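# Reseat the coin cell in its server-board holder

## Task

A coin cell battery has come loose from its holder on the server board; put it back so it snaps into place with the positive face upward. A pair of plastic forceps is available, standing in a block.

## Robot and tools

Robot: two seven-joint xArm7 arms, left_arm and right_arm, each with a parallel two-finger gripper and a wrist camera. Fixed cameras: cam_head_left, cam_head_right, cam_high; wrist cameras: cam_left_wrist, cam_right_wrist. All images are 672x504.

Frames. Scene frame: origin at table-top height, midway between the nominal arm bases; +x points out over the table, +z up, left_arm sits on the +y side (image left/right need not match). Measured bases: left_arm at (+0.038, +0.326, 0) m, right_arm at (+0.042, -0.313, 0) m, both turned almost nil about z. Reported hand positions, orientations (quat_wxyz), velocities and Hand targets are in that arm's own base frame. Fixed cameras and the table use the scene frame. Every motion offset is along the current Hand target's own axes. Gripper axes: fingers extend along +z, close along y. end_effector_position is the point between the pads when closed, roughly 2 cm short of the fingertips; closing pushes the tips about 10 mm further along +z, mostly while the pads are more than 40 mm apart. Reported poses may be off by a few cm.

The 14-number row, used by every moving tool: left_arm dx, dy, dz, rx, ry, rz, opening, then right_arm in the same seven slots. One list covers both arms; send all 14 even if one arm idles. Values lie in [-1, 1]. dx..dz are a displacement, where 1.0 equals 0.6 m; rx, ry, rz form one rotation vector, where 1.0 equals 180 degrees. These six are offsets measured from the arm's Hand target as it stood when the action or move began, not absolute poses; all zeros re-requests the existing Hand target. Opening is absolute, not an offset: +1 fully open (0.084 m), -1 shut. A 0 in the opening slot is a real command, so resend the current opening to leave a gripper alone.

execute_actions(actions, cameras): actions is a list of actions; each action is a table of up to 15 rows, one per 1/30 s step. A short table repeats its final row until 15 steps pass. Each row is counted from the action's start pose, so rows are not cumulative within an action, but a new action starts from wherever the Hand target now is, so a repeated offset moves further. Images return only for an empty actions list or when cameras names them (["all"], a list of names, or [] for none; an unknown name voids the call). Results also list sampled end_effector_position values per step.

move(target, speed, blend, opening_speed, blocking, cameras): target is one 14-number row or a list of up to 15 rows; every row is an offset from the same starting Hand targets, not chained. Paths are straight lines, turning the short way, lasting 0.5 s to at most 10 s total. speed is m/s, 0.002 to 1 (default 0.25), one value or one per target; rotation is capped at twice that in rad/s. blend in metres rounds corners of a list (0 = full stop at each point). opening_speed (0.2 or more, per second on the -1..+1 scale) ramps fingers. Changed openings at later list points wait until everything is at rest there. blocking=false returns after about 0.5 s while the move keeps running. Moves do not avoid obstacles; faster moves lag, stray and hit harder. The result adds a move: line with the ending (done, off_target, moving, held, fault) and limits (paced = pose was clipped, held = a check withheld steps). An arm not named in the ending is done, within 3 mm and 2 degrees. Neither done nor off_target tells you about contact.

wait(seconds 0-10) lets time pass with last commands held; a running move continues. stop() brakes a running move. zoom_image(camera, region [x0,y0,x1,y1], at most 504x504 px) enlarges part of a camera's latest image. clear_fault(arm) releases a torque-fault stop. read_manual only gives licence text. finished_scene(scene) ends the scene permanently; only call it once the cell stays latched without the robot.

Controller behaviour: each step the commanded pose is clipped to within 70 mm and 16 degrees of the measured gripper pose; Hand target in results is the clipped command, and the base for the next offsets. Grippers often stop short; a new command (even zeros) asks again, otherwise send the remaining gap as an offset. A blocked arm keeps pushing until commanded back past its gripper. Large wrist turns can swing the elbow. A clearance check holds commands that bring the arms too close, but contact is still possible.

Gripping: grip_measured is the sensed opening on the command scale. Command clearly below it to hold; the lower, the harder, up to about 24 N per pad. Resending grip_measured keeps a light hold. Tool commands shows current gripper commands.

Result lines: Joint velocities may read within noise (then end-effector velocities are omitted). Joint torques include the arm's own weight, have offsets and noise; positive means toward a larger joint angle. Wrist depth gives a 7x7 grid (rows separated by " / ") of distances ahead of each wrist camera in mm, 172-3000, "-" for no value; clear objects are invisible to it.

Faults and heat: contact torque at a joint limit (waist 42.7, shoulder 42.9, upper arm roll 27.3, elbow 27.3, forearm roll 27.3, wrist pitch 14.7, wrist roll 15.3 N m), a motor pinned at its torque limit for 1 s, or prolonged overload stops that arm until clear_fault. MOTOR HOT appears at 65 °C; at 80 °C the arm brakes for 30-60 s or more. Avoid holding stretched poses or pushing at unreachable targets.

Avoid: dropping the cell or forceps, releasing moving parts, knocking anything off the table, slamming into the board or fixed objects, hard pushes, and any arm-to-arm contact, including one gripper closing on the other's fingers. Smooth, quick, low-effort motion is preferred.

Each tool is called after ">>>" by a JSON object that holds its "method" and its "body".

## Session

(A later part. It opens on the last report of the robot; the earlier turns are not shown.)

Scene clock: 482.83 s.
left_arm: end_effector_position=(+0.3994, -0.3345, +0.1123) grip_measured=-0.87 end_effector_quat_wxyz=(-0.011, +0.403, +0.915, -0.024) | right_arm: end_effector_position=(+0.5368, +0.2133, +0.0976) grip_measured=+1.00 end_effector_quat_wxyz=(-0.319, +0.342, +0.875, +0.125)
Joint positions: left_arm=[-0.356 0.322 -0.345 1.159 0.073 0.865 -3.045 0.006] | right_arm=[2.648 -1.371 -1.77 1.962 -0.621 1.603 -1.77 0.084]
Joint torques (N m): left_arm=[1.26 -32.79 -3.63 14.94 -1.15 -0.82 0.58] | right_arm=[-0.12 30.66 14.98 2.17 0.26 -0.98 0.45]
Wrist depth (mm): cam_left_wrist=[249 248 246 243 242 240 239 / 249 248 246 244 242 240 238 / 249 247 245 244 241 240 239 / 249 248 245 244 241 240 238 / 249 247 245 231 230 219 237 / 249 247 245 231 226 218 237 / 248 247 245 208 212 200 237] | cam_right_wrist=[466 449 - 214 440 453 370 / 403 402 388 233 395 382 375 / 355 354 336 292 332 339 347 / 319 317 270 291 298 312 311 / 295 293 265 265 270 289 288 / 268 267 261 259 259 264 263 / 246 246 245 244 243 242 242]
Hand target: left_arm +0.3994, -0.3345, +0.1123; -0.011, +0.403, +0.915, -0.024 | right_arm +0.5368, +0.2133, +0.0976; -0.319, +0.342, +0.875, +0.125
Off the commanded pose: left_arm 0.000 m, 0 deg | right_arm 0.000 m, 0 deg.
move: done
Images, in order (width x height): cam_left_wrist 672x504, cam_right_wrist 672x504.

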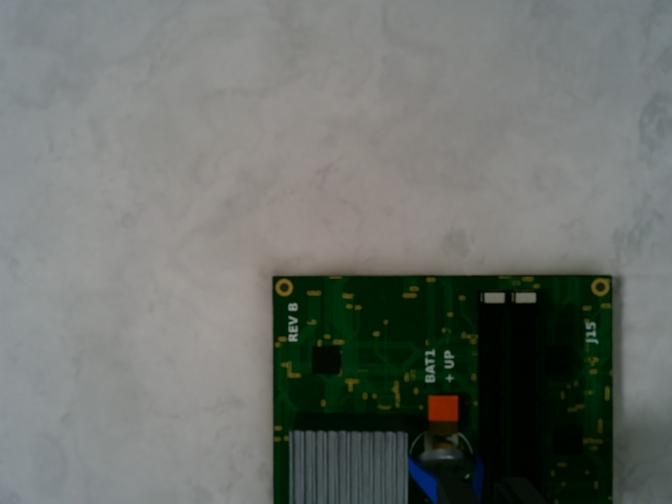

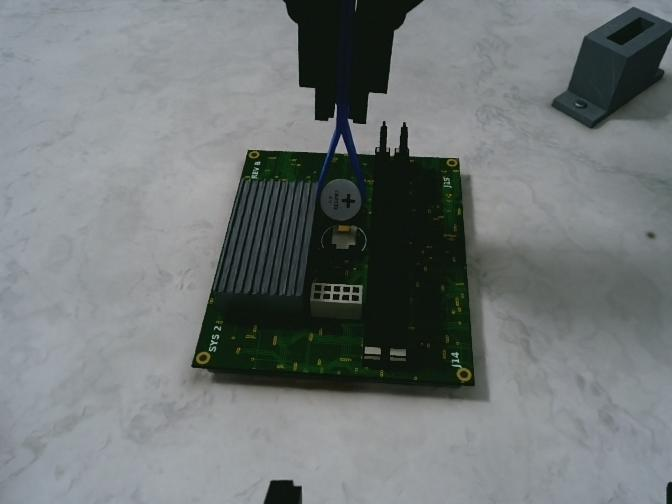

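>>> {"method": "move", "body": {"target": [-0.0067,0.003,0.0093,0,0,0,-0.92,0,0,0,0,0,0,1], "speed": 0.04, "cameras": ["cam_left_wrist","cam_right_wrist"]}}

>>> {"method": "zoom_image", "body": {"camera": "cam_right_wrist", "region": [290, 170, 390, 290]}}

>>> {"method": "zoom_image", "body": {"camera": "cam_left_wrist", "region": [372, 354, 522, 504]}}

Scene clock: 497.37 s.
left_arm: end_effector_position=(+0.4032, -0.3364, +0.1067) grip_measured=-0.87 end_effector_quat_wxyz=(-0.011, +0.403, +0.915, -0.024) | right_arm: end_effector_position=(+0.5368, +0.2133, +0.0976) grip_measured=+1.00 end_effector_quat_wxyz=(-0.319, +0.342, +0.875, +0.125)
Joint positions: left_arm=[-0.359 0.344 -0.342 1.172 0.081 0.857 -3.048 0.006] | right_arm=[2.648 -1.371 -1.77 1.962 -0.621 1.603 -1.77 0.084]
Joint torques (N m): left_arm=[-1.6 -28.63 -1.63 19.27 1.6 -2.48 -0.76] | right_arm=[-0.12 30.7 14.95 2.1 0.24 -0.81 0.4]
Wrist depth (mm): cam_left_wrist=[244 242 240 238 236 234 233 / 244 242 240 238 236 235 233 / 244 242 240 238 236 234 233 / 244 242 240 237 235 234 232 / 244 241 240 225 224 212 231 / 244 241 240 225 223 193 231 / 243 241 239 201 201 213 232] | cam_right_wrist=[465 448 - 209 424 453 369 / 403 401 388 232 396 382 376 / 355 354 335 290 333 339 346 / 318 317 270 291 298 312 311 / 295 293 265 264 270 289 288 / 269 267 260 260 259 264 263 / 247 246 245 244 243 243 242]
Hand target: left_arm +0.4032, -0.3364, +0.1066; -0.011, +0.403, +0.915, -0.024 | right_arm +0.5368, +0.2133, +0.0976; -0.319, +0.342, +0.875, +0.125
Off the commanded pose: left_arm 0.000 m, 0 deg | right_arm 0.000 m, 0 deg.
move: done
Images, in order (width x height): cam_left_wrist 672x504, cam_right_wrist 672x504.

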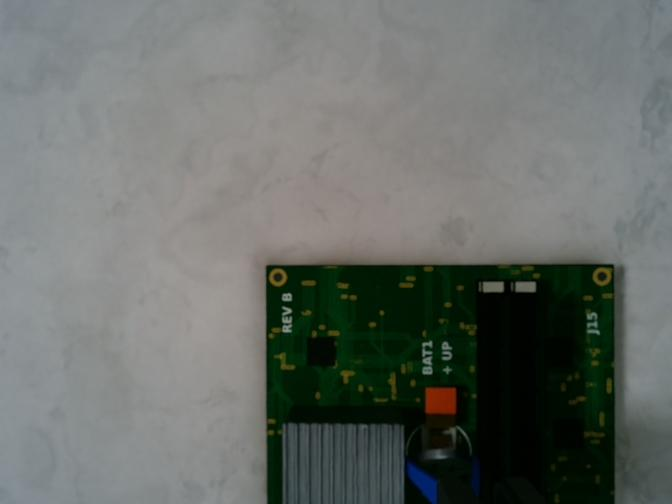

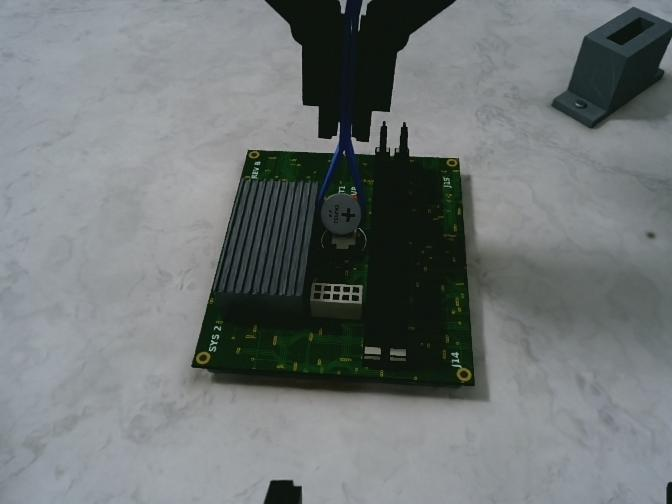

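Scaled by 4.200 from the camera's 672x504 image, which has a finer 960x720 frame.

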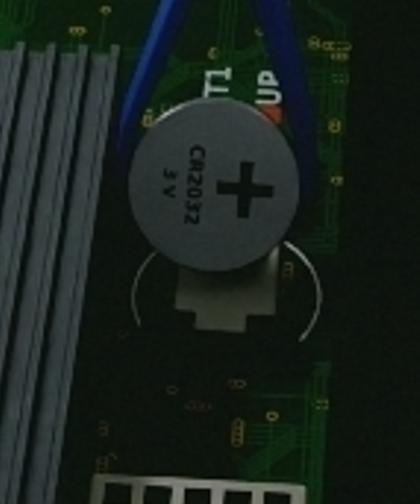

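Scaled by 3.360 from the camera's 672x504 image, which has a finer 960x720 frame.

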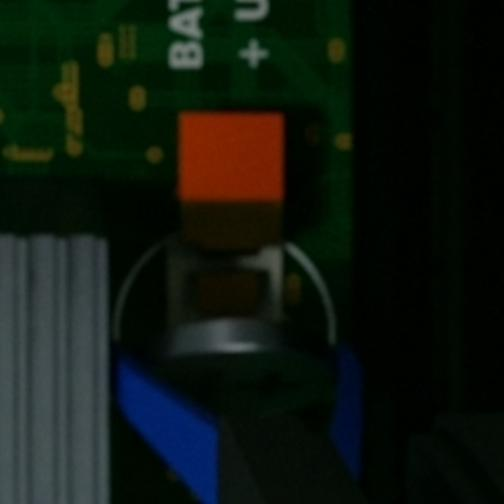

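>>> {"method": "move", "body": {"target": [0.0008,0.001,0.0075,0,0,0,-0.92,0,0,0,0,0,0,1], "speed": 0.03, "cameras": ["cam_left_wrist","cam_right_wrist"]}}

>>> {"method": "zoom_image", "body": {"camera": "cam_right_wrist", "region": [290, 170, 390, 290]}}

>>> {"method": "zoom_image", "body": {"camera": "cam_left_wrist", "region": [372, 354, 522, 504]}}

Scene clock: 502.83 s.
left_arm: end_effector_position=(+0.4032, -0.3358, +0.1021) grip_measured=-0.87 end_effector_quat_wxyz=(-0.011, +0.403, +0.915, -0.024) | right_arm: end_effector_position=(+0.5368, +0.2133, +0.0976) grip_measured=+1.00 end_effector_quat_wxyz=(-0.319, +0.342, +0.875, +0.125)
Joint positions: left_arm=[-0.36 0.351 -0.34 1.167 0.084 0.845 -3.049 0.006] | right_arm=[2.648 -1.371 -1.77 1.962 -0.621 1.603 -1.77 0.084]
Joint torques (N m): left_arm=[-1.4 -28.04 -1.69 14.91 1.42 -2.43 -0.67] | right_arm=[0.09 30.68 14.95 2.29 0.25 -0.89 0.47]
Wrist depth (mm): cam_left_wrist=[239 238 236 234 232 230 229 / 239 238 235 234 232 230 228 / 239 237 235 233 232 230 228 / 239 237 235 233 231 229 228 / 239 237 236 221 220 208 228 / 239 237 235 221 219 191 227 / 239 237 235 198 199 209 227] | cam_right_wrist=[467 448 - 210 423 452 369 / 404 402 388 232 396 382 375 / 356 354 335 292 332 340 346 / 319 317 270 291 298 312 311 / 294 293 265 265 270 289 288 / 268 267 260 259 258 264 262 / 246 246 245 244 243 242 242]
Hand target: left_arm +0.4032, -0.3358, +0.1021; -0.011, +0.403, +0.915, -0.024 | right_arm +0.5368, +0.2133, +0.0976; -0.319, +0.342, +0.875, +0.125
Off the commanded pose: left_arm 0.000 m, 0 deg | right_arm 0.000 m, 0 deg.
move: done
Images, in order (width x height): cam_left_wrist 672x504, cam_right_wrist 672x504.

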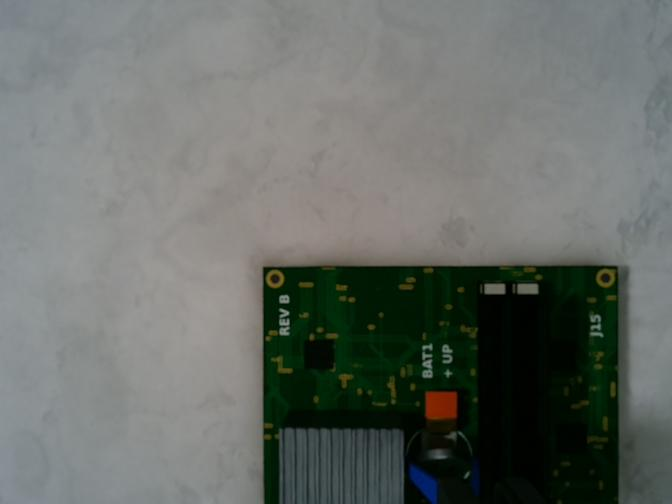

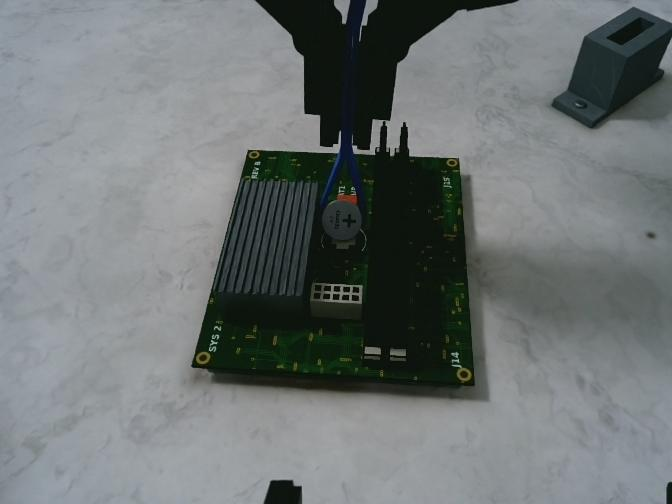

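Scaled by 4.200 from the camera's 672x504 image, which has a finer 960x720 frame.

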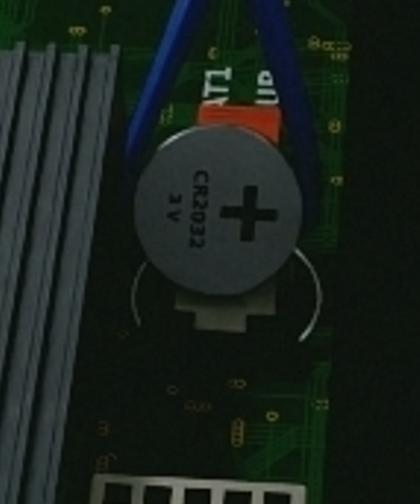

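Scaled by 3.360 from the camera's 672x504 image, which has a finer 960x720 frame.

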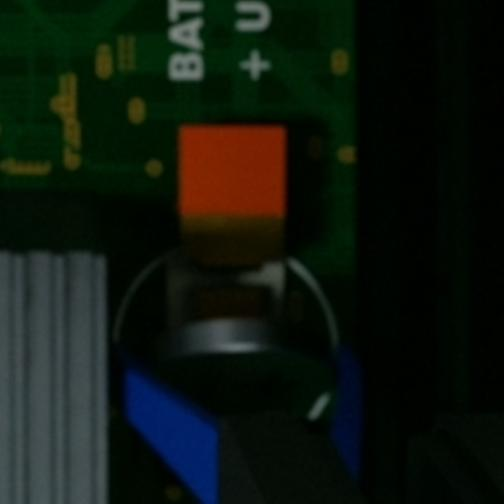

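>>> {"method": "move", "body": {"target": [[-0.001,0.0,0.0042,0,0,0,-0.92,0,0,0,0,0,0,1],[-0.0075,0.0,0.0042,0,0,0,-0.92,0,0,0,0,0,0,1]], "speed": 0.03, "cameras": ["cam_left_wrist","cam_right_wrist"]}}

>>> {"method": "zoom_image", "body": {"camera": "cam_right_wrist", "region": [290, 170, 390, 290]}}

>>> {"method": "zoom_image", "body": {"camera": "cam_left_wrist", "region": [372, 354, 522, 504]}}

Scene clock: 505.50 s.
left_arm: end_effector_position=(+0.4061, -0.3392, +0.0996) grip_measured=-0.87 end_effector_quat_wxyz=(-0.011, +0.403, +0.915, -0.024) | right_arm: end_effector_position=(+0.5368, +0.2133, +0.0976) grip_measured=+1.00 end_effector_quat_wxyz=(-0.319, +0.342, +0.875, +0.125)
Joint positions: left_arm=[-0.365 0.368 -0.338 1.184 0.09 0.845 -3.054 0.006] | right_arm=[2.648 -1.371 -1.77 1.962 -0.621 1.603 -1.77 0.084]
Joint torques (N m): left_arm=[-1.7 -28.35 -1.77 19.32 1.73 -1.01 -0.73] | right_arm=[-0.13 30.88 15.06 2.3 0.35 -0.92 0.35]
Wrist depth (mm): cam_left_wrist=[237 235 233 231 229 227 226 / 237 235 233 231 229 228 226 / 237 235 233 231 229 227 226 / 236 235 232 230 229 227 225 / 236 234 233 218 217 209 225 / 236 234 233 218 216 215 225 / 236 234 232 195 199 215 225] | cam_right_wrist=[466 446 202 205 204 438 370 / 404 402 389 227 395 382 376 / 356 354 335 290 332 340 346 / 319 317 269 291 298 312 311 / 295 293 265 265 270 290 288 / 268 267 260 260 259 264 263 / 246 246 245 244 243 242 242]
Hand target: left_arm +0.4061, -0.3393, +0.0996; -0.011, +0.403, +0.915, -0.024 | right_arm +0.5368, +0.2133, +0.0976; -0.319, +0.342, +0.875, +0.125
Off the commanded pose: left_arm 0.000 m, 0 deg | right_arm 0.000 m, 0 deg.
move: done
Images, in order (width x height): cam_left_wrist 672x504, cam_right_wrist 672x504.

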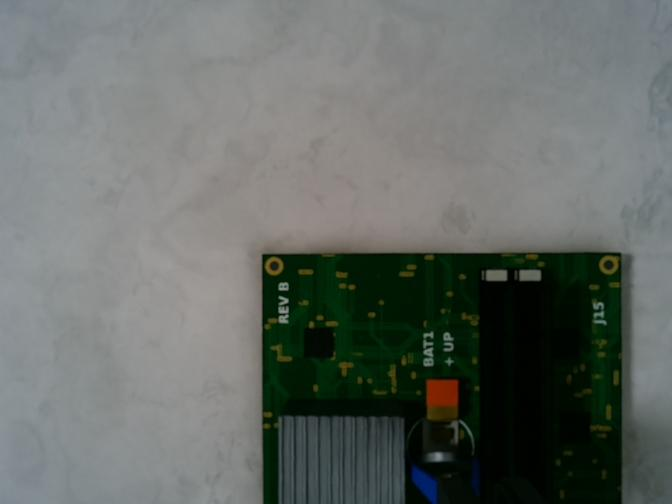

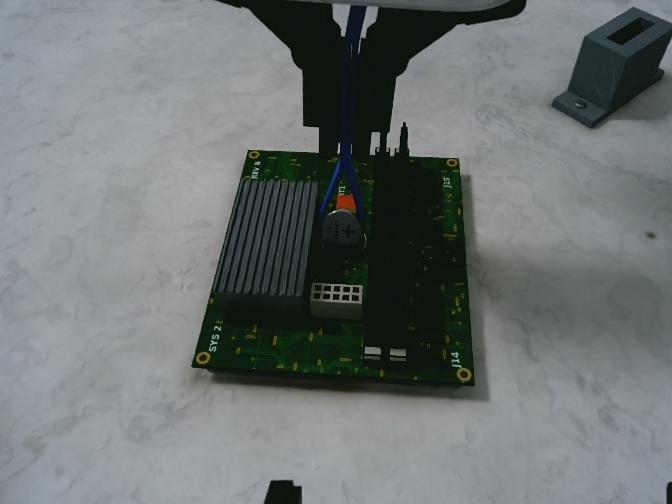

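Scaled by 4.200 from the camera's 672x504 image, which has a finer 960x720 frame.

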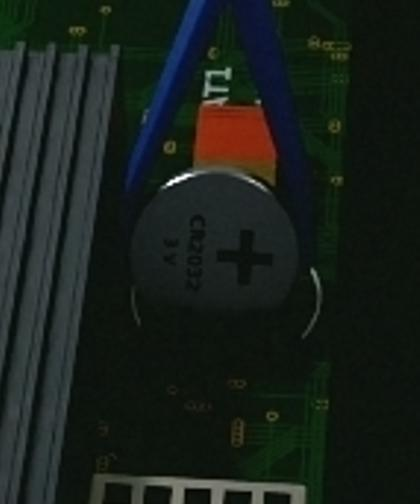

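Scaled by 3.360 from the camera's 672x504 image, which has a finer 960x720 frame.

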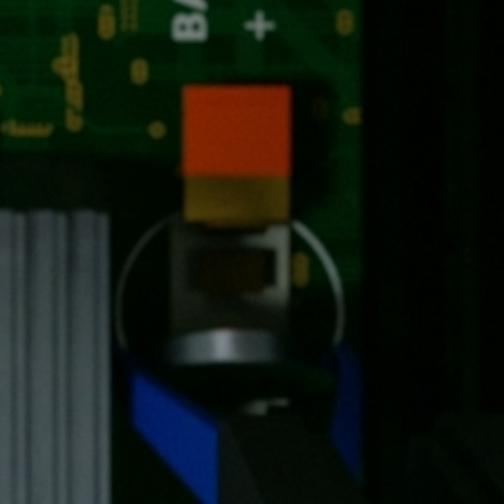

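>>> {"method": "move", "body": {"target": [[0.0,0.0,-0.0033,0,0,0,-0.92,0,0,0,0,0,0,1],[0.0075,0.0,-0.0033,0,0,0,-0.92,0,0,0,0,0,0,1],[0.0075,0.0002,0.0017,0,0,0,-0.92,0,0,0,0,0,0,1]], "speed": 0.03, "cameras": ["cam_left_wrist","cam_right_wrist"]}}

>>> {"method": "zoom_image", "body": {"camera": "cam_right_wrist", "region": [290, 170, 390, 290]}}

>>> {"method": "zoom_image", "body": {"camera": "cam_left_wrist", "region": [372, 354, 522, 504]}}

Scene clock: 509.90 s.
left_arm: end_effector_position=(+0.4031, -0.3359, +0.0986) grip_measured=-0.87 end_effector_quat_wxyz=(-0.011, +0.403, +0.915, -0.024) | right_arm: end_effector_position=(+0.5368, +0.2133, +0.0976) grip_measured=+1.00 end_effector_quat_wxyz=(-0.319, +0.342, +0.875, +0.125)
Joint positions: left_arm=[-0.361 0.357 -0.339 1.164 0.086 0.836 -3.051 0.006] | right_arm=[2.648 -1.371 -1.77 1.962 -0.621 1.603 -1.77 0.084]
Joint torques (N m): left_arm=[-1.38 -27.53 -1.76 14.47 1.73 -2.58 -0.77] | right_arm=[-0.1 30.72 15.04 2.1 0.34 -0.91 0.37]
Wrist depth (mm): cam_left_wrist=[236 234 232 230 228 227 225 / 236 234 232 230 228 227 225 / 236 234 232 230 228 226 225 / 236 234 232 229 228 226 224 / 235 233 232 218 216 207 224 / 235 233 232 217 216 190 224 / 235 233 232 194 197 214 224] | cam_right_wrist=[467 448 - 213 212 438 368 / 404 402 389 232 394 382 376 / 355 355 335 333 332 339 346 / 318 317 270 291 297 312 311 / 294 294 265 265 270 289 288 / 268 267 260 260 259 264 263 / 246 246 245 244 243 242 242]
Hand target: left_arm +0.4031, -0.3359, +0.0986; -0.011, +0.403, +0.915, -0.024 | right_arm +0.5368, +0.2133, +0.0976; -0.319, +0.342, +0.875, +0.125
Off the commanded pose: left_arm 0.000 m, 0 deg | right_arm 0.000 m, 0 deg.
move: done
Images, in order (width x height): cam_left_wrist 672x504, cam_right_wrist 672x504.

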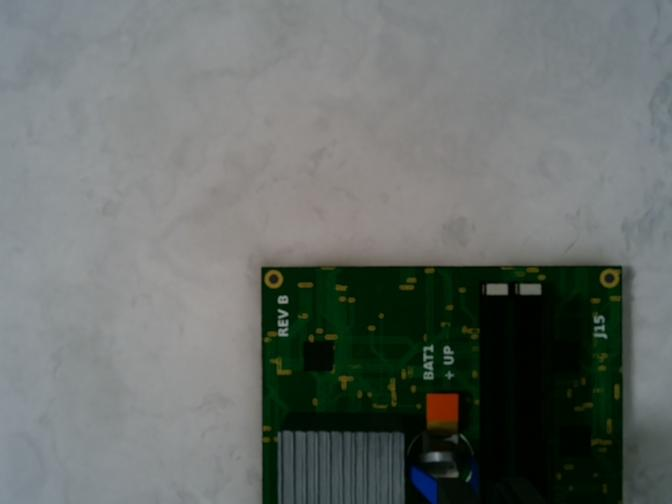

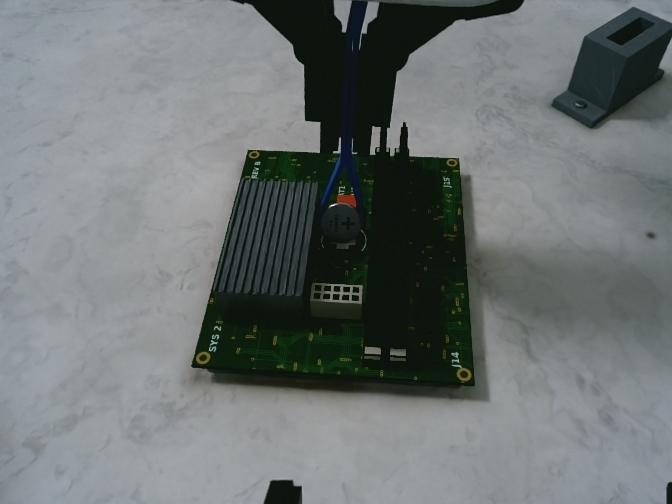

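Scaled by 4.200 from the camera's 672x504 image, which has a finer 960x720 frame.

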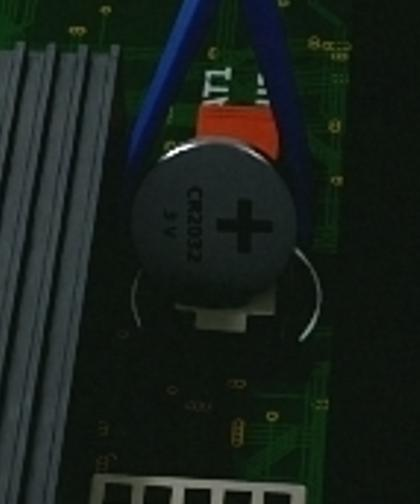

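Scaled by 3.360 from the camera's 672x504 image, which has a finer 960x720 frame.

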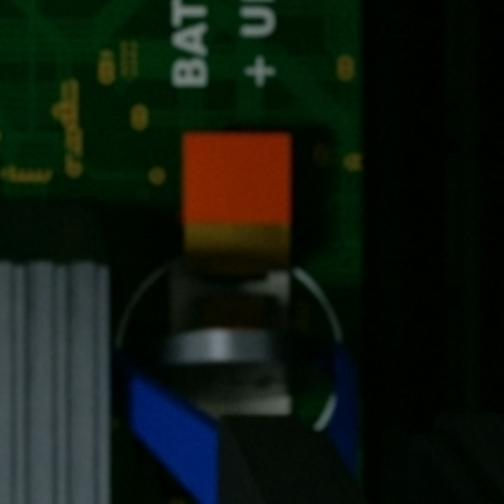

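>>> {"method": "move", "body": {"target": [[-0.002,0.0,-0.001,0,0,0,-0.92,0,0,0,0,0,0,1],[-0.002,0.0005,0.006,0,0,0,-0.92,0,0,0,0,0,0,1]], "speed": 0.03, "cameras": ["cam_left_wrist","cam_right_wrist"]}}

>>> {"method": "zoom_image", "body": {"camera": "cam_right_wrist", "region": [290, 170, 390, 290]}}

>>> {"method": "zoom_image", "body": {"camera": "cam_left_wrist", "region": [372, 354, 522, 504]}}

Scene clock: 517.83 s.
left_arm: end_effector_position=(+0.4040, -0.3367, +0.0950) grip_measured=-0.87 end_effector_quat_wxyz=(-0.011, +0.403, +0.915, -0.024) | right_arm: end_effector_position=(+0.5368, +0.2133, +0.0976) grip_measured=+1.00 end_effector_quat_wxyz=(-0.319, +0.342, +0.875, +0.125)
Joint positions: left_arm=[-0.363 0.367 -0.337 1.166 0.09 0.829 -3.053 0.006] | right_arm=[2.648 -1.371 -1.77 1.962 -0.621 1.603 -1.77 0.084]
Joint torques (N m): left_arm=[-1.28 -28.39 -1.89 14.69 1.49 -2.59 -0.69] | right_arm=[0.07 30.64 15.07 2.28 0.35 -0.96 0.39]
Wrist depth (mm): cam_left_wrist=[232 230 228 227 225 223 222 / 232 230 228 226 225 223 221 / 232 230 228 226 225 223 222 / 232 230 228 226 224 222 221 / 232 230 228 214 212 201 220 / 232 230 228 214 212 210 220 / 231 230 228 191 199 210 220] | cam_right_wrist=[467 447 207 208 208 438 369 / 404 401 387 228 383 382 376 / 355 354 335 292 332 339 346 / 318 317 270 292 298 312 311 / 295 293 265 265 270 290 288 / 268 268 260 259 259 263 263 / 246 246 245 244 243 242 242]
Hand target: left_arm +0.4040, -0.3367, +0.0950; -0.011, +0.403, +0.915, -0.024 | right_arm +0.5368, +0.2133, +0.0976; -0.319, +0.342, +0.875, +0.125
Off the commanded pose: left_arm 0.000 m, 0 deg | right_arm 0.000 m, 0 deg.
move: done
Images, in order (width x height): cam_left_wrist 672x504, cam_right_wrist 672x504.

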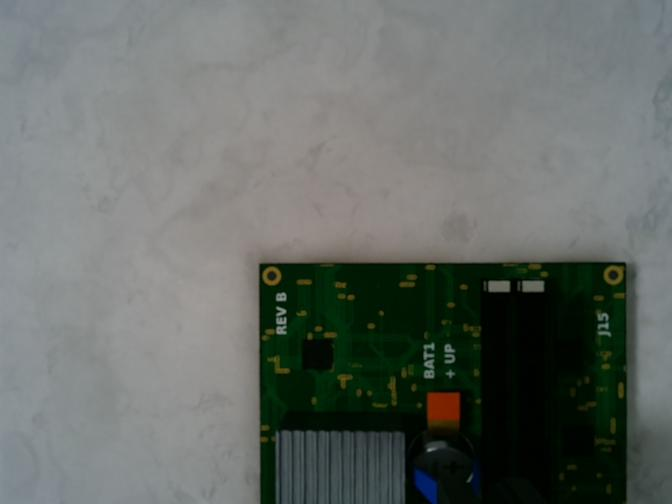

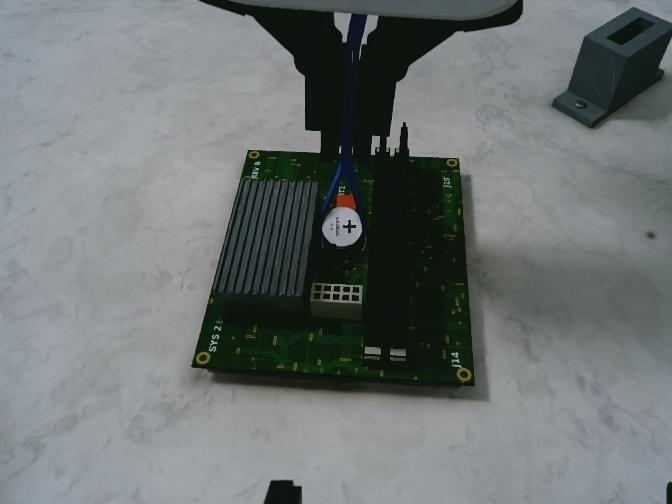

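Scaled by 4.200 from the camera's 672x504 image, which has a finer 960x720 frame.

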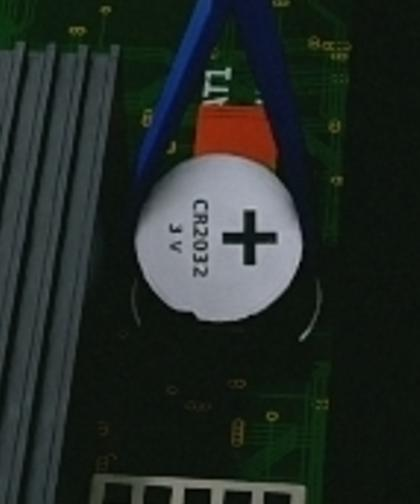

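Scaled by 3.360 from the camera's 672x504 image, which has a finer 960x720 frame.

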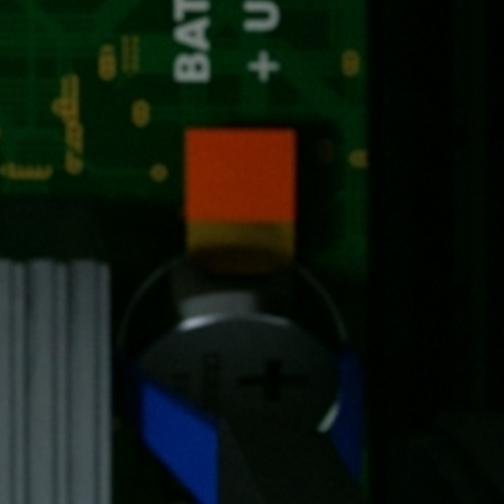

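>>> {"method": "move", "body": {"target": [[-0.001,0.0003,0.004,0,0,0,-0.92,0,0,0,0,0,0,1]], "speed": 0.03, "cameras": ["cam_left_wrist","cam_right_wrist"]}}

>>> {"method": "zoom_image", "body": {"camera": "cam_right_wrist", "region": [290, 170, 390, 290]}}

>>> {"method": "zoom_image", "body": {"camera": "cam_left_wrist", "region": [372, 354, 522, 504]}}

Scene clock: 520.20 s.
left_arm: end_effector_position=(+0.4044, -0.3371, +0.0926) grip_measured=-0.87 end_effector_quat_wxyz=(-0.011, +0.403, +0.915, -0.024) | right_arm: end_effector_position=(+0.5368, +0.2133, +0.0976) grip_measured=+1.00 end_effector_quat_wxyz=(-0.319, +0.342, +0.875, +0.125)
Joint positions: left_arm=[-0.364 0.373 -0.336 1.167 0.093 0.824 -3.055 0.006] | right_arm=[2.648 -1.371 -1.77 1.962 -0.621 1.603 -1.77 0.084]
Joint torques (N m): left_arm=[-1.2 -28.51 -1.78 18.95 1.38 -2.59 -0.74] | right_arm=[-0.38 30.77 14.99 2.24 0.4 -0.91 0.39]
Wrist depth (mm): cam_left_wrist=[230 228 226 224 222 221 219 / 229 228 226 224 222 221 219 / 230 228 226 224 222 221 219 / 229 228 225 223 222 221 219 / 229 227 225 211 210 207 218 / 229 227 226 211 209 208 218 / 229 227 225 186 201 208 218] | cam_right_wrist=[466 446 205 203 207 438 369 / 404 402 388 227 383 382 375 / 356 354 335 292 332 339 346 / 318 317 270 291 298 312 310 / 295 293 266 265 270 289 288 / 268 267 260 260 259 263 263 / 246 246 245 244 243 243 242]
Hand target: left_arm +0.4045, -0.3371, +0.0925; -0.011, +0.403, +0.915, -0.024 | right_arm +0.5368, +0.2133, +0.0976; -0.319, +0.342, +0.875, +0.125
Off the commanded pose: left_arm 0.000 m, 0 deg | right_arm 0.000 m, 0 deg.
move: done
Images, in order (width x height): cam_left_wrist 672x504, cam_right_wrist 672x504.

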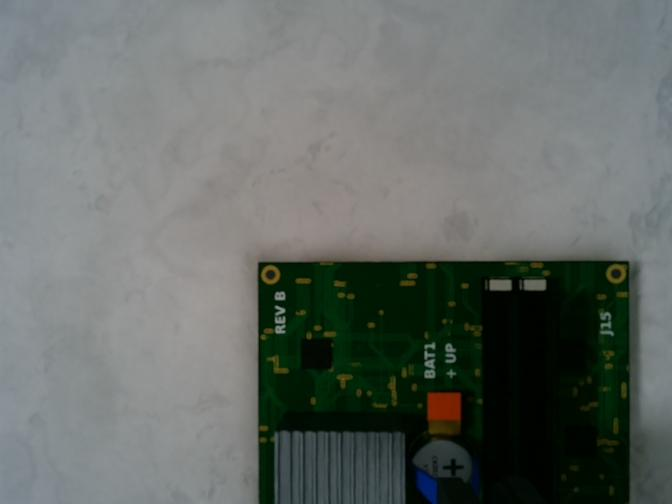

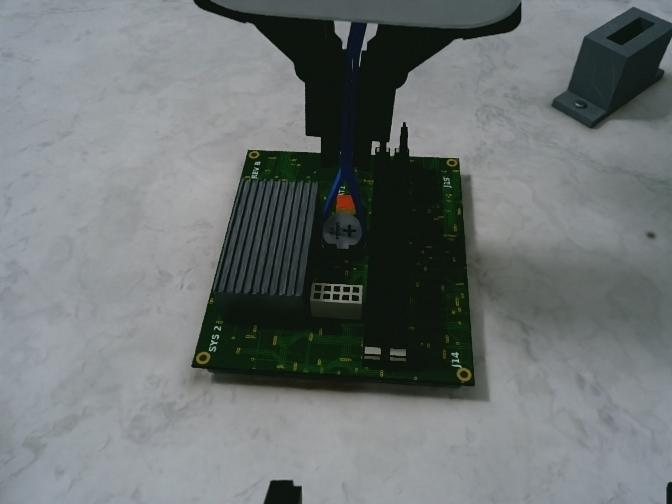

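Scaled by 4.200 from the camera's 672x504 image, which has a finer 960x720 frame.

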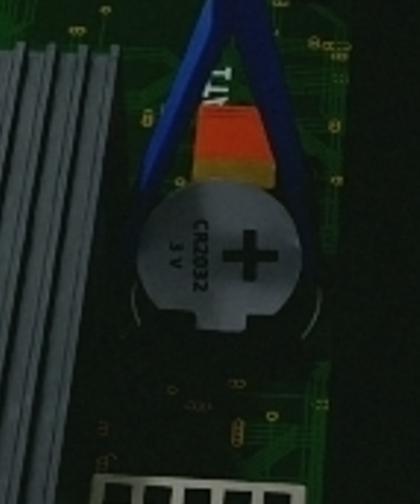

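Scaled by 3.360 from the camera's 672x504 image, which has a finer 960x720 frame.

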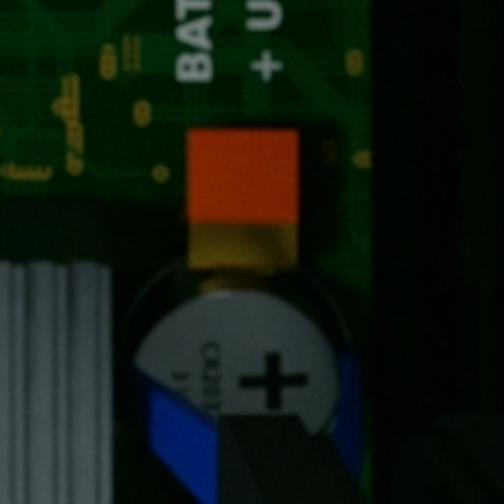

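>>> {"method": "move", "body": {"target": [[0.0,0.0002,0.004,0,0,0,-0.95,0,0,0,0,0,0,1]], "speed": 0.02, "cameras": ["cam_left_wrist","cam_right_wrist"]}}

>>> {"method": "zoom_image", "body": {"camera": "cam_right_wrist", "region": [290, 170, 390, 290]}}

>>> {"method": "zoom_image", "body": {"camera": "cam_left_wrist", "region": [372, 354, 522, 504]}}

Scene clock: 522.70 s.
left_arm: end_effector_position=(+0.4045, -0.3372, +0.0903) grip_measured=-0.87 end_effector_quat_wxyz=(-0.011, +0.403, +0.915, -0.024) | right_arm: end_effector_position=(+0.5368, +0.2133, +0.0976) grip_measured=+1.00 end_effector_quat_wxyz=(-0.319, +0.342, +0.875, +0.125)
Joint positions: left_arm=[-0.365 0.377 -0.335 1.165 0.095 0.819 -3.056 0.006] | right_arm=[2.648 -1.371 -1.77 1.962 -0.621 1.603 -1.77 0.084]
Joint torques (N m): left_arm=[-1.19 -20.96 -0.64 10.83 1.58 -2.2 -0.69] | right_arm=[0.09 30.61 15.02 2.36 0.34 -0.92 0.36]
Wrist depth (mm): cam_left_wrist=[227 226 224 222 220 219 217 / 228 226 224 222 220 219 217 / 227 226 223 222 220 219 217 / 227 225 224 221 220 218 216 / 227 225 223 209 208 205 216 / 227 225 223 209 208 206 216 / 227 225 223 185 199 206 216] | cam_right_wrist=[466 447 188 185 206 437 369 / 404 402 387 226 384 381 376 / 355 355 335 292 332 339 346 / 319 318 270 291 297 312 310 / 295 294 265 265 269 289 288 / 268 267 261 260 259 263 263 / 246 246 245 244 243 242 242]
Hand target: left_arm +0.4044, -0.3371, +0.0901; -0.011, +0.403, +0.915, -0.024 | right_arm +0.5368, +0.2133, +0.0976; -0.319, +0.342, +0.875, +0.125
Off the commanded pose: left_arm 0.000 m, 0 deg | right_arm 0.000 m, 0 deg.
move: done
Images, in order (width x height): cam_left_wrist 672x504, cam_right_wrist 672x504.

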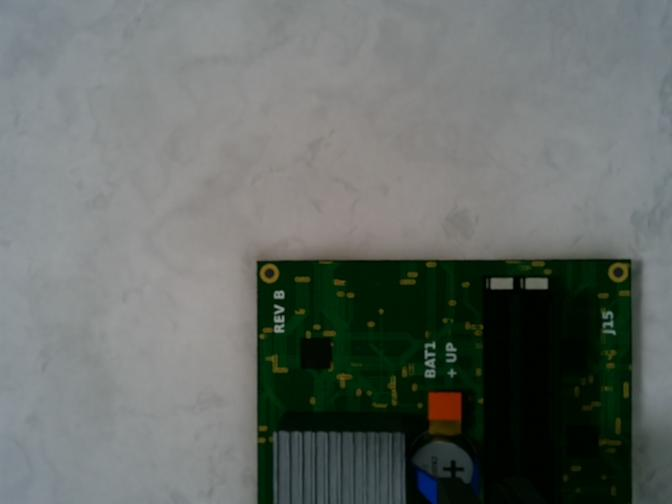

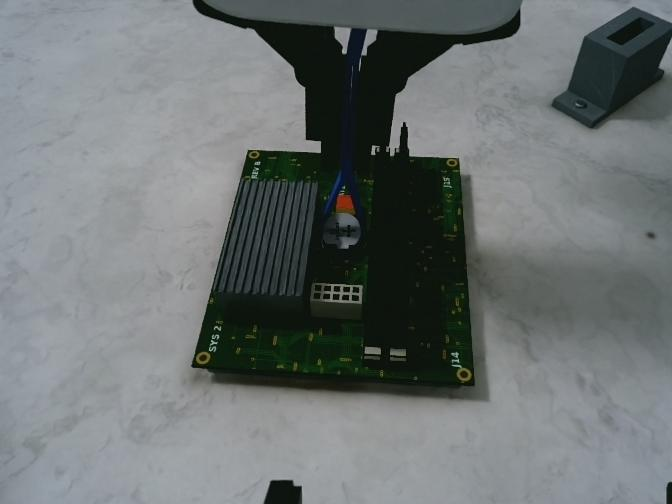

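Scaled by 4.200 from the camera's 672x504 image, which has a finer 960x720 frame.

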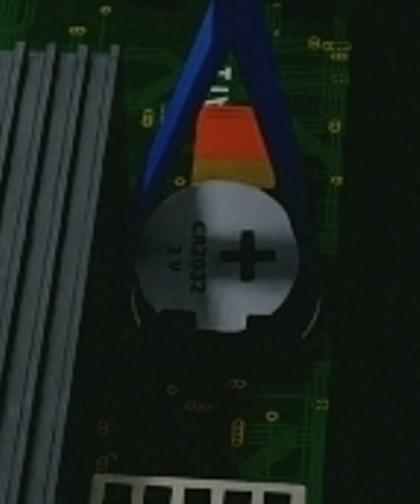

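Scaled by 3.360 from the camera's 672x504 image, which has a finer 960x720 frame.

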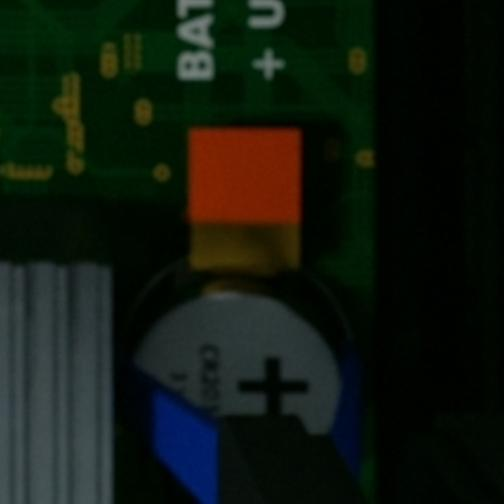

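>>> {"method": "move", "body": {"target": [[0.0,0.0,-0.003,0,0,0,-0.72,0,0,0,0,0,0,1],[0.0,0.0,-0.003,0,0,0,-0.64,0,0,0,0,0,0,1]], "speed": 0.03, "opening_speed": 0.3, "cameras": ["cam_left_wrist","cam_right_wrist"]}}

>>> {"method": "zoom_image", "body": {"camera": "cam_right_wrist", "region": [290, 170, 390, 290]}}

>>> {"method": "zoom_image", "body": {"camera": "cam_left_wrist", "region": [372, 354, 522, 504]}}

Scene clock: 527.70 s.
left_arm: end_effector_position=(+0.4045, -0.3370, +0.0920) grip_measured=-0.66 end_effector_quat_wxyz=(-0.011, +0.403, +0.915, -0.024) | right_arm: end_effector_position=(+0.5368, +0.2133, +0.0976) grip_measured=+1.00 end_effector_quat_wxyz=(-0.319, +0.342, +0.875, +0.125)
Joint positions: left_arm=[-0.364 0.374 -0.336 1.167 0.093 0.823 -3.055 0.015] | right_arm=[2.648 -1.371 -1.77 1.962 -0.621 1.603 -1.77 0.084]
Joint torques (N m): left_arm=[1.2 -32.85 -3.45 17.85 -1.24 -0.9 0.72] | right_arm=[-0.32 30.62 15.04 2.25 0.5 -1.01 0.41]
Wrist depth (mm): cam_left_wrist=[229 227 225 223 222 220 219 / 229 227 225 223 221 220 219 / 229 227 225 223 222 220 218 / 229 227 225 223 221 220 218 / 228 227 225 211 209 206 218 / 229 227 225 210 209 207 217 / 228 226 225 186 201 207 217] | cam_right_wrist=[467 446 205 188 202 437 368 / 403 401 388 225 383 382 376 / 355 354 336 291 332 340 346 / 319 317 270 291 298 312 311 / 295 294 266 265 270 289 288 / 268 267 261 260 259 264 263 / 246 246 245 244 243 243 242]
Hand target: left_arm +0.4045, -0.3370, +0.0919; -0.011, +0.403, +0.915, -0.024 | right_arm +0.5368, +0.2133, +0.0976; -0.319, +0.342, +0.875, +0.125
Off the commanded pose: left_arm 0.000 m, 0 deg | right_arm 0.000 m, 0 deg.
move: done
Images, in order (width x height): cam_left_wrist 672x504, cam_right_wrist 672x504.

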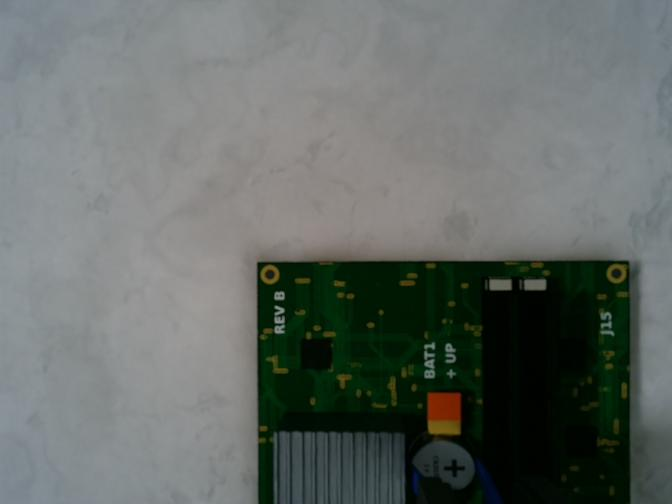

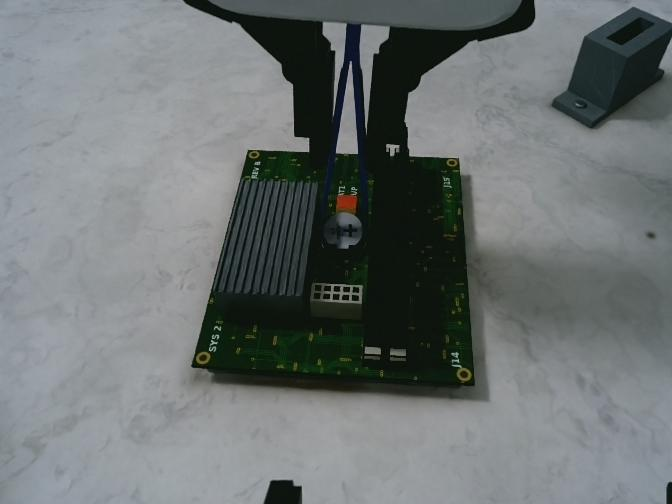

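Scaled by 4.200 from the camera's 672x504 image, which has a finer 960x720 frame.

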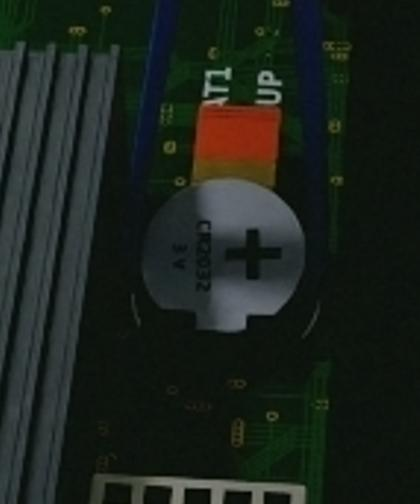

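Scaled by 3.360 from the camera's 672x504 image, which has a finer 960x720 frame.

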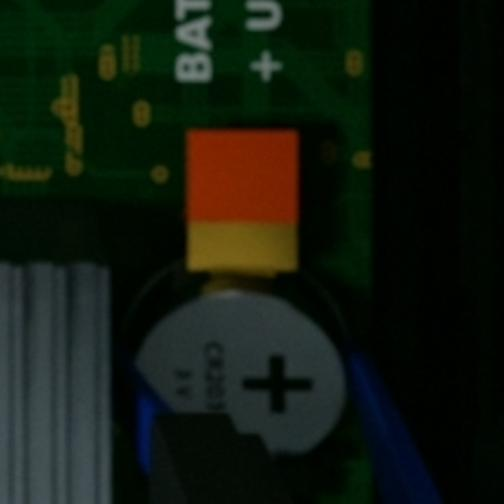

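>>> {"method": "move", "body": {"target": [[0.0,-0.0007,0,0,0,0,-0.622,0,0,0,0,0,0,1],[0.0,-0.0007,-0.006,0,0,0,-0.622,0,0,0,0,0,0,1]], "speed": 0.03, "opening_speed": 0.3, "cameras": ["cam_left_wrist","cam_right_wrist"]}}

>>> {"method": "zoom_image", "body": {"camera": "cam_right_wrist", "region": [290, 170, 390, 290]}}

>>> {"method": "zoom_image", "body": {"camera": "cam_left_wrist", "region": [372, 354, 522, 504]}}

Scene clock: 533.17 s.
left_arm: end_effector_position=(+0.4043, -0.3372, +0.0955) grip_measured=-0.64 end_effector_quat_wxyz=(-0.011, +0.403, +0.915, -0.024) | right_arm: end_effector_position=(+0.5368, +0.2133, +0.0976) grip_measured=+1.00 end_effector_quat_wxyz=(-0.319, +0.342, +0.875, +0.125)
Joint positions: left_arm=[-0.363 0.368 -0.337 1.169 0.091 0.832 -3.054 0.016] | right_arm=[2.648 -1.371 -1.77 1.962 -0.621 1.603 -1.77 0.084]
Joint torques (N m): left_arm=[1.13 -34.04 -3.66 18.96 -1.08 -0.92 0.57] | right_arm=[-0.02 30.54 14.91 2.24 0.32 -0.89 0.45]
Wrist depth (mm): cam_left_wrist=[232 230 229 227 225 223 222 / 233 231 229 227 225 223 222 / 232 230 229 227 225 223 222 / 232 230 228 227 224 223 221 / 232 230 229 214 213 210 221 / 232 230 228 214 212 211 221 / 232 230 228 191 204 211 220] | cam_right_wrist=[466 447 206 208 207 437 369 / 404 402 388 231 383 382 375 / 356 354 335 285 331 339 346 / 318 317 270 292 297 312 311 / 294 293 265 264 270 289 288 / 268 267 261 260 259 264 263 / 247 246 244 244 243 243 242]
Hand target: left_arm +0.4043, -0.3372, +0.0956; -0.011, +0.403, +0.915, -0.024 | right_arm +0.5368, +0.2133, +0.0976; -0.319, +0.342, +0.875, +0.125
Off the commanded pose: left_arm 0.000 m, 0 deg | right_arm 0.000 m, 0 deg.
move: done
Images, in order (width x height): cam_left_wrist 672x504, cam_right_wrist 672x504.

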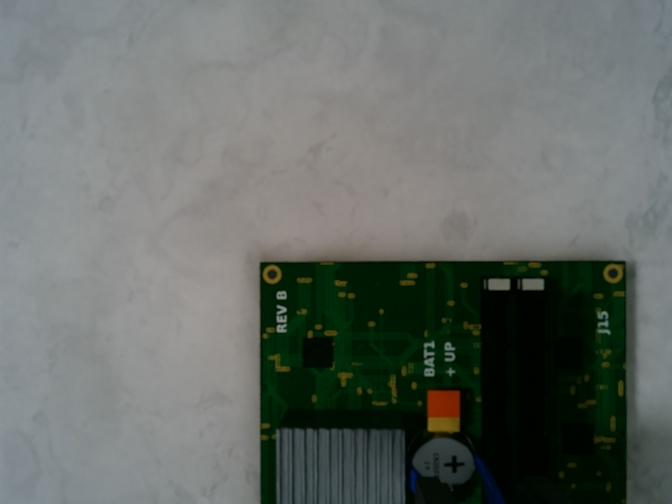

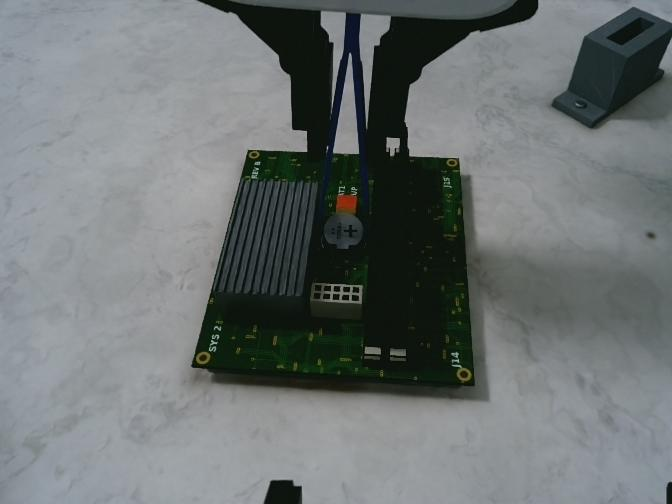

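Scaled by 4.200 from the camera's 672x504 image, which has a finer 960x720 frame.

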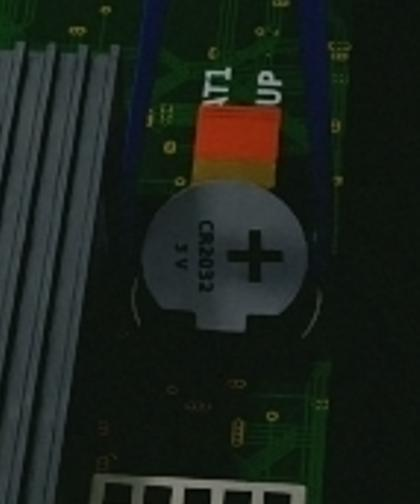

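Scaled by 3.360 from the camera's 672x504 image, which has a finer 960x720 frame.

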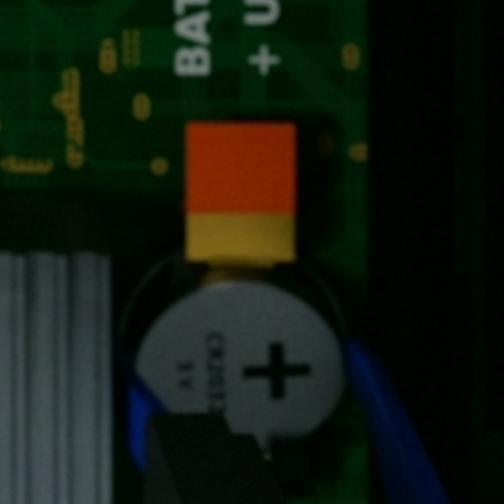

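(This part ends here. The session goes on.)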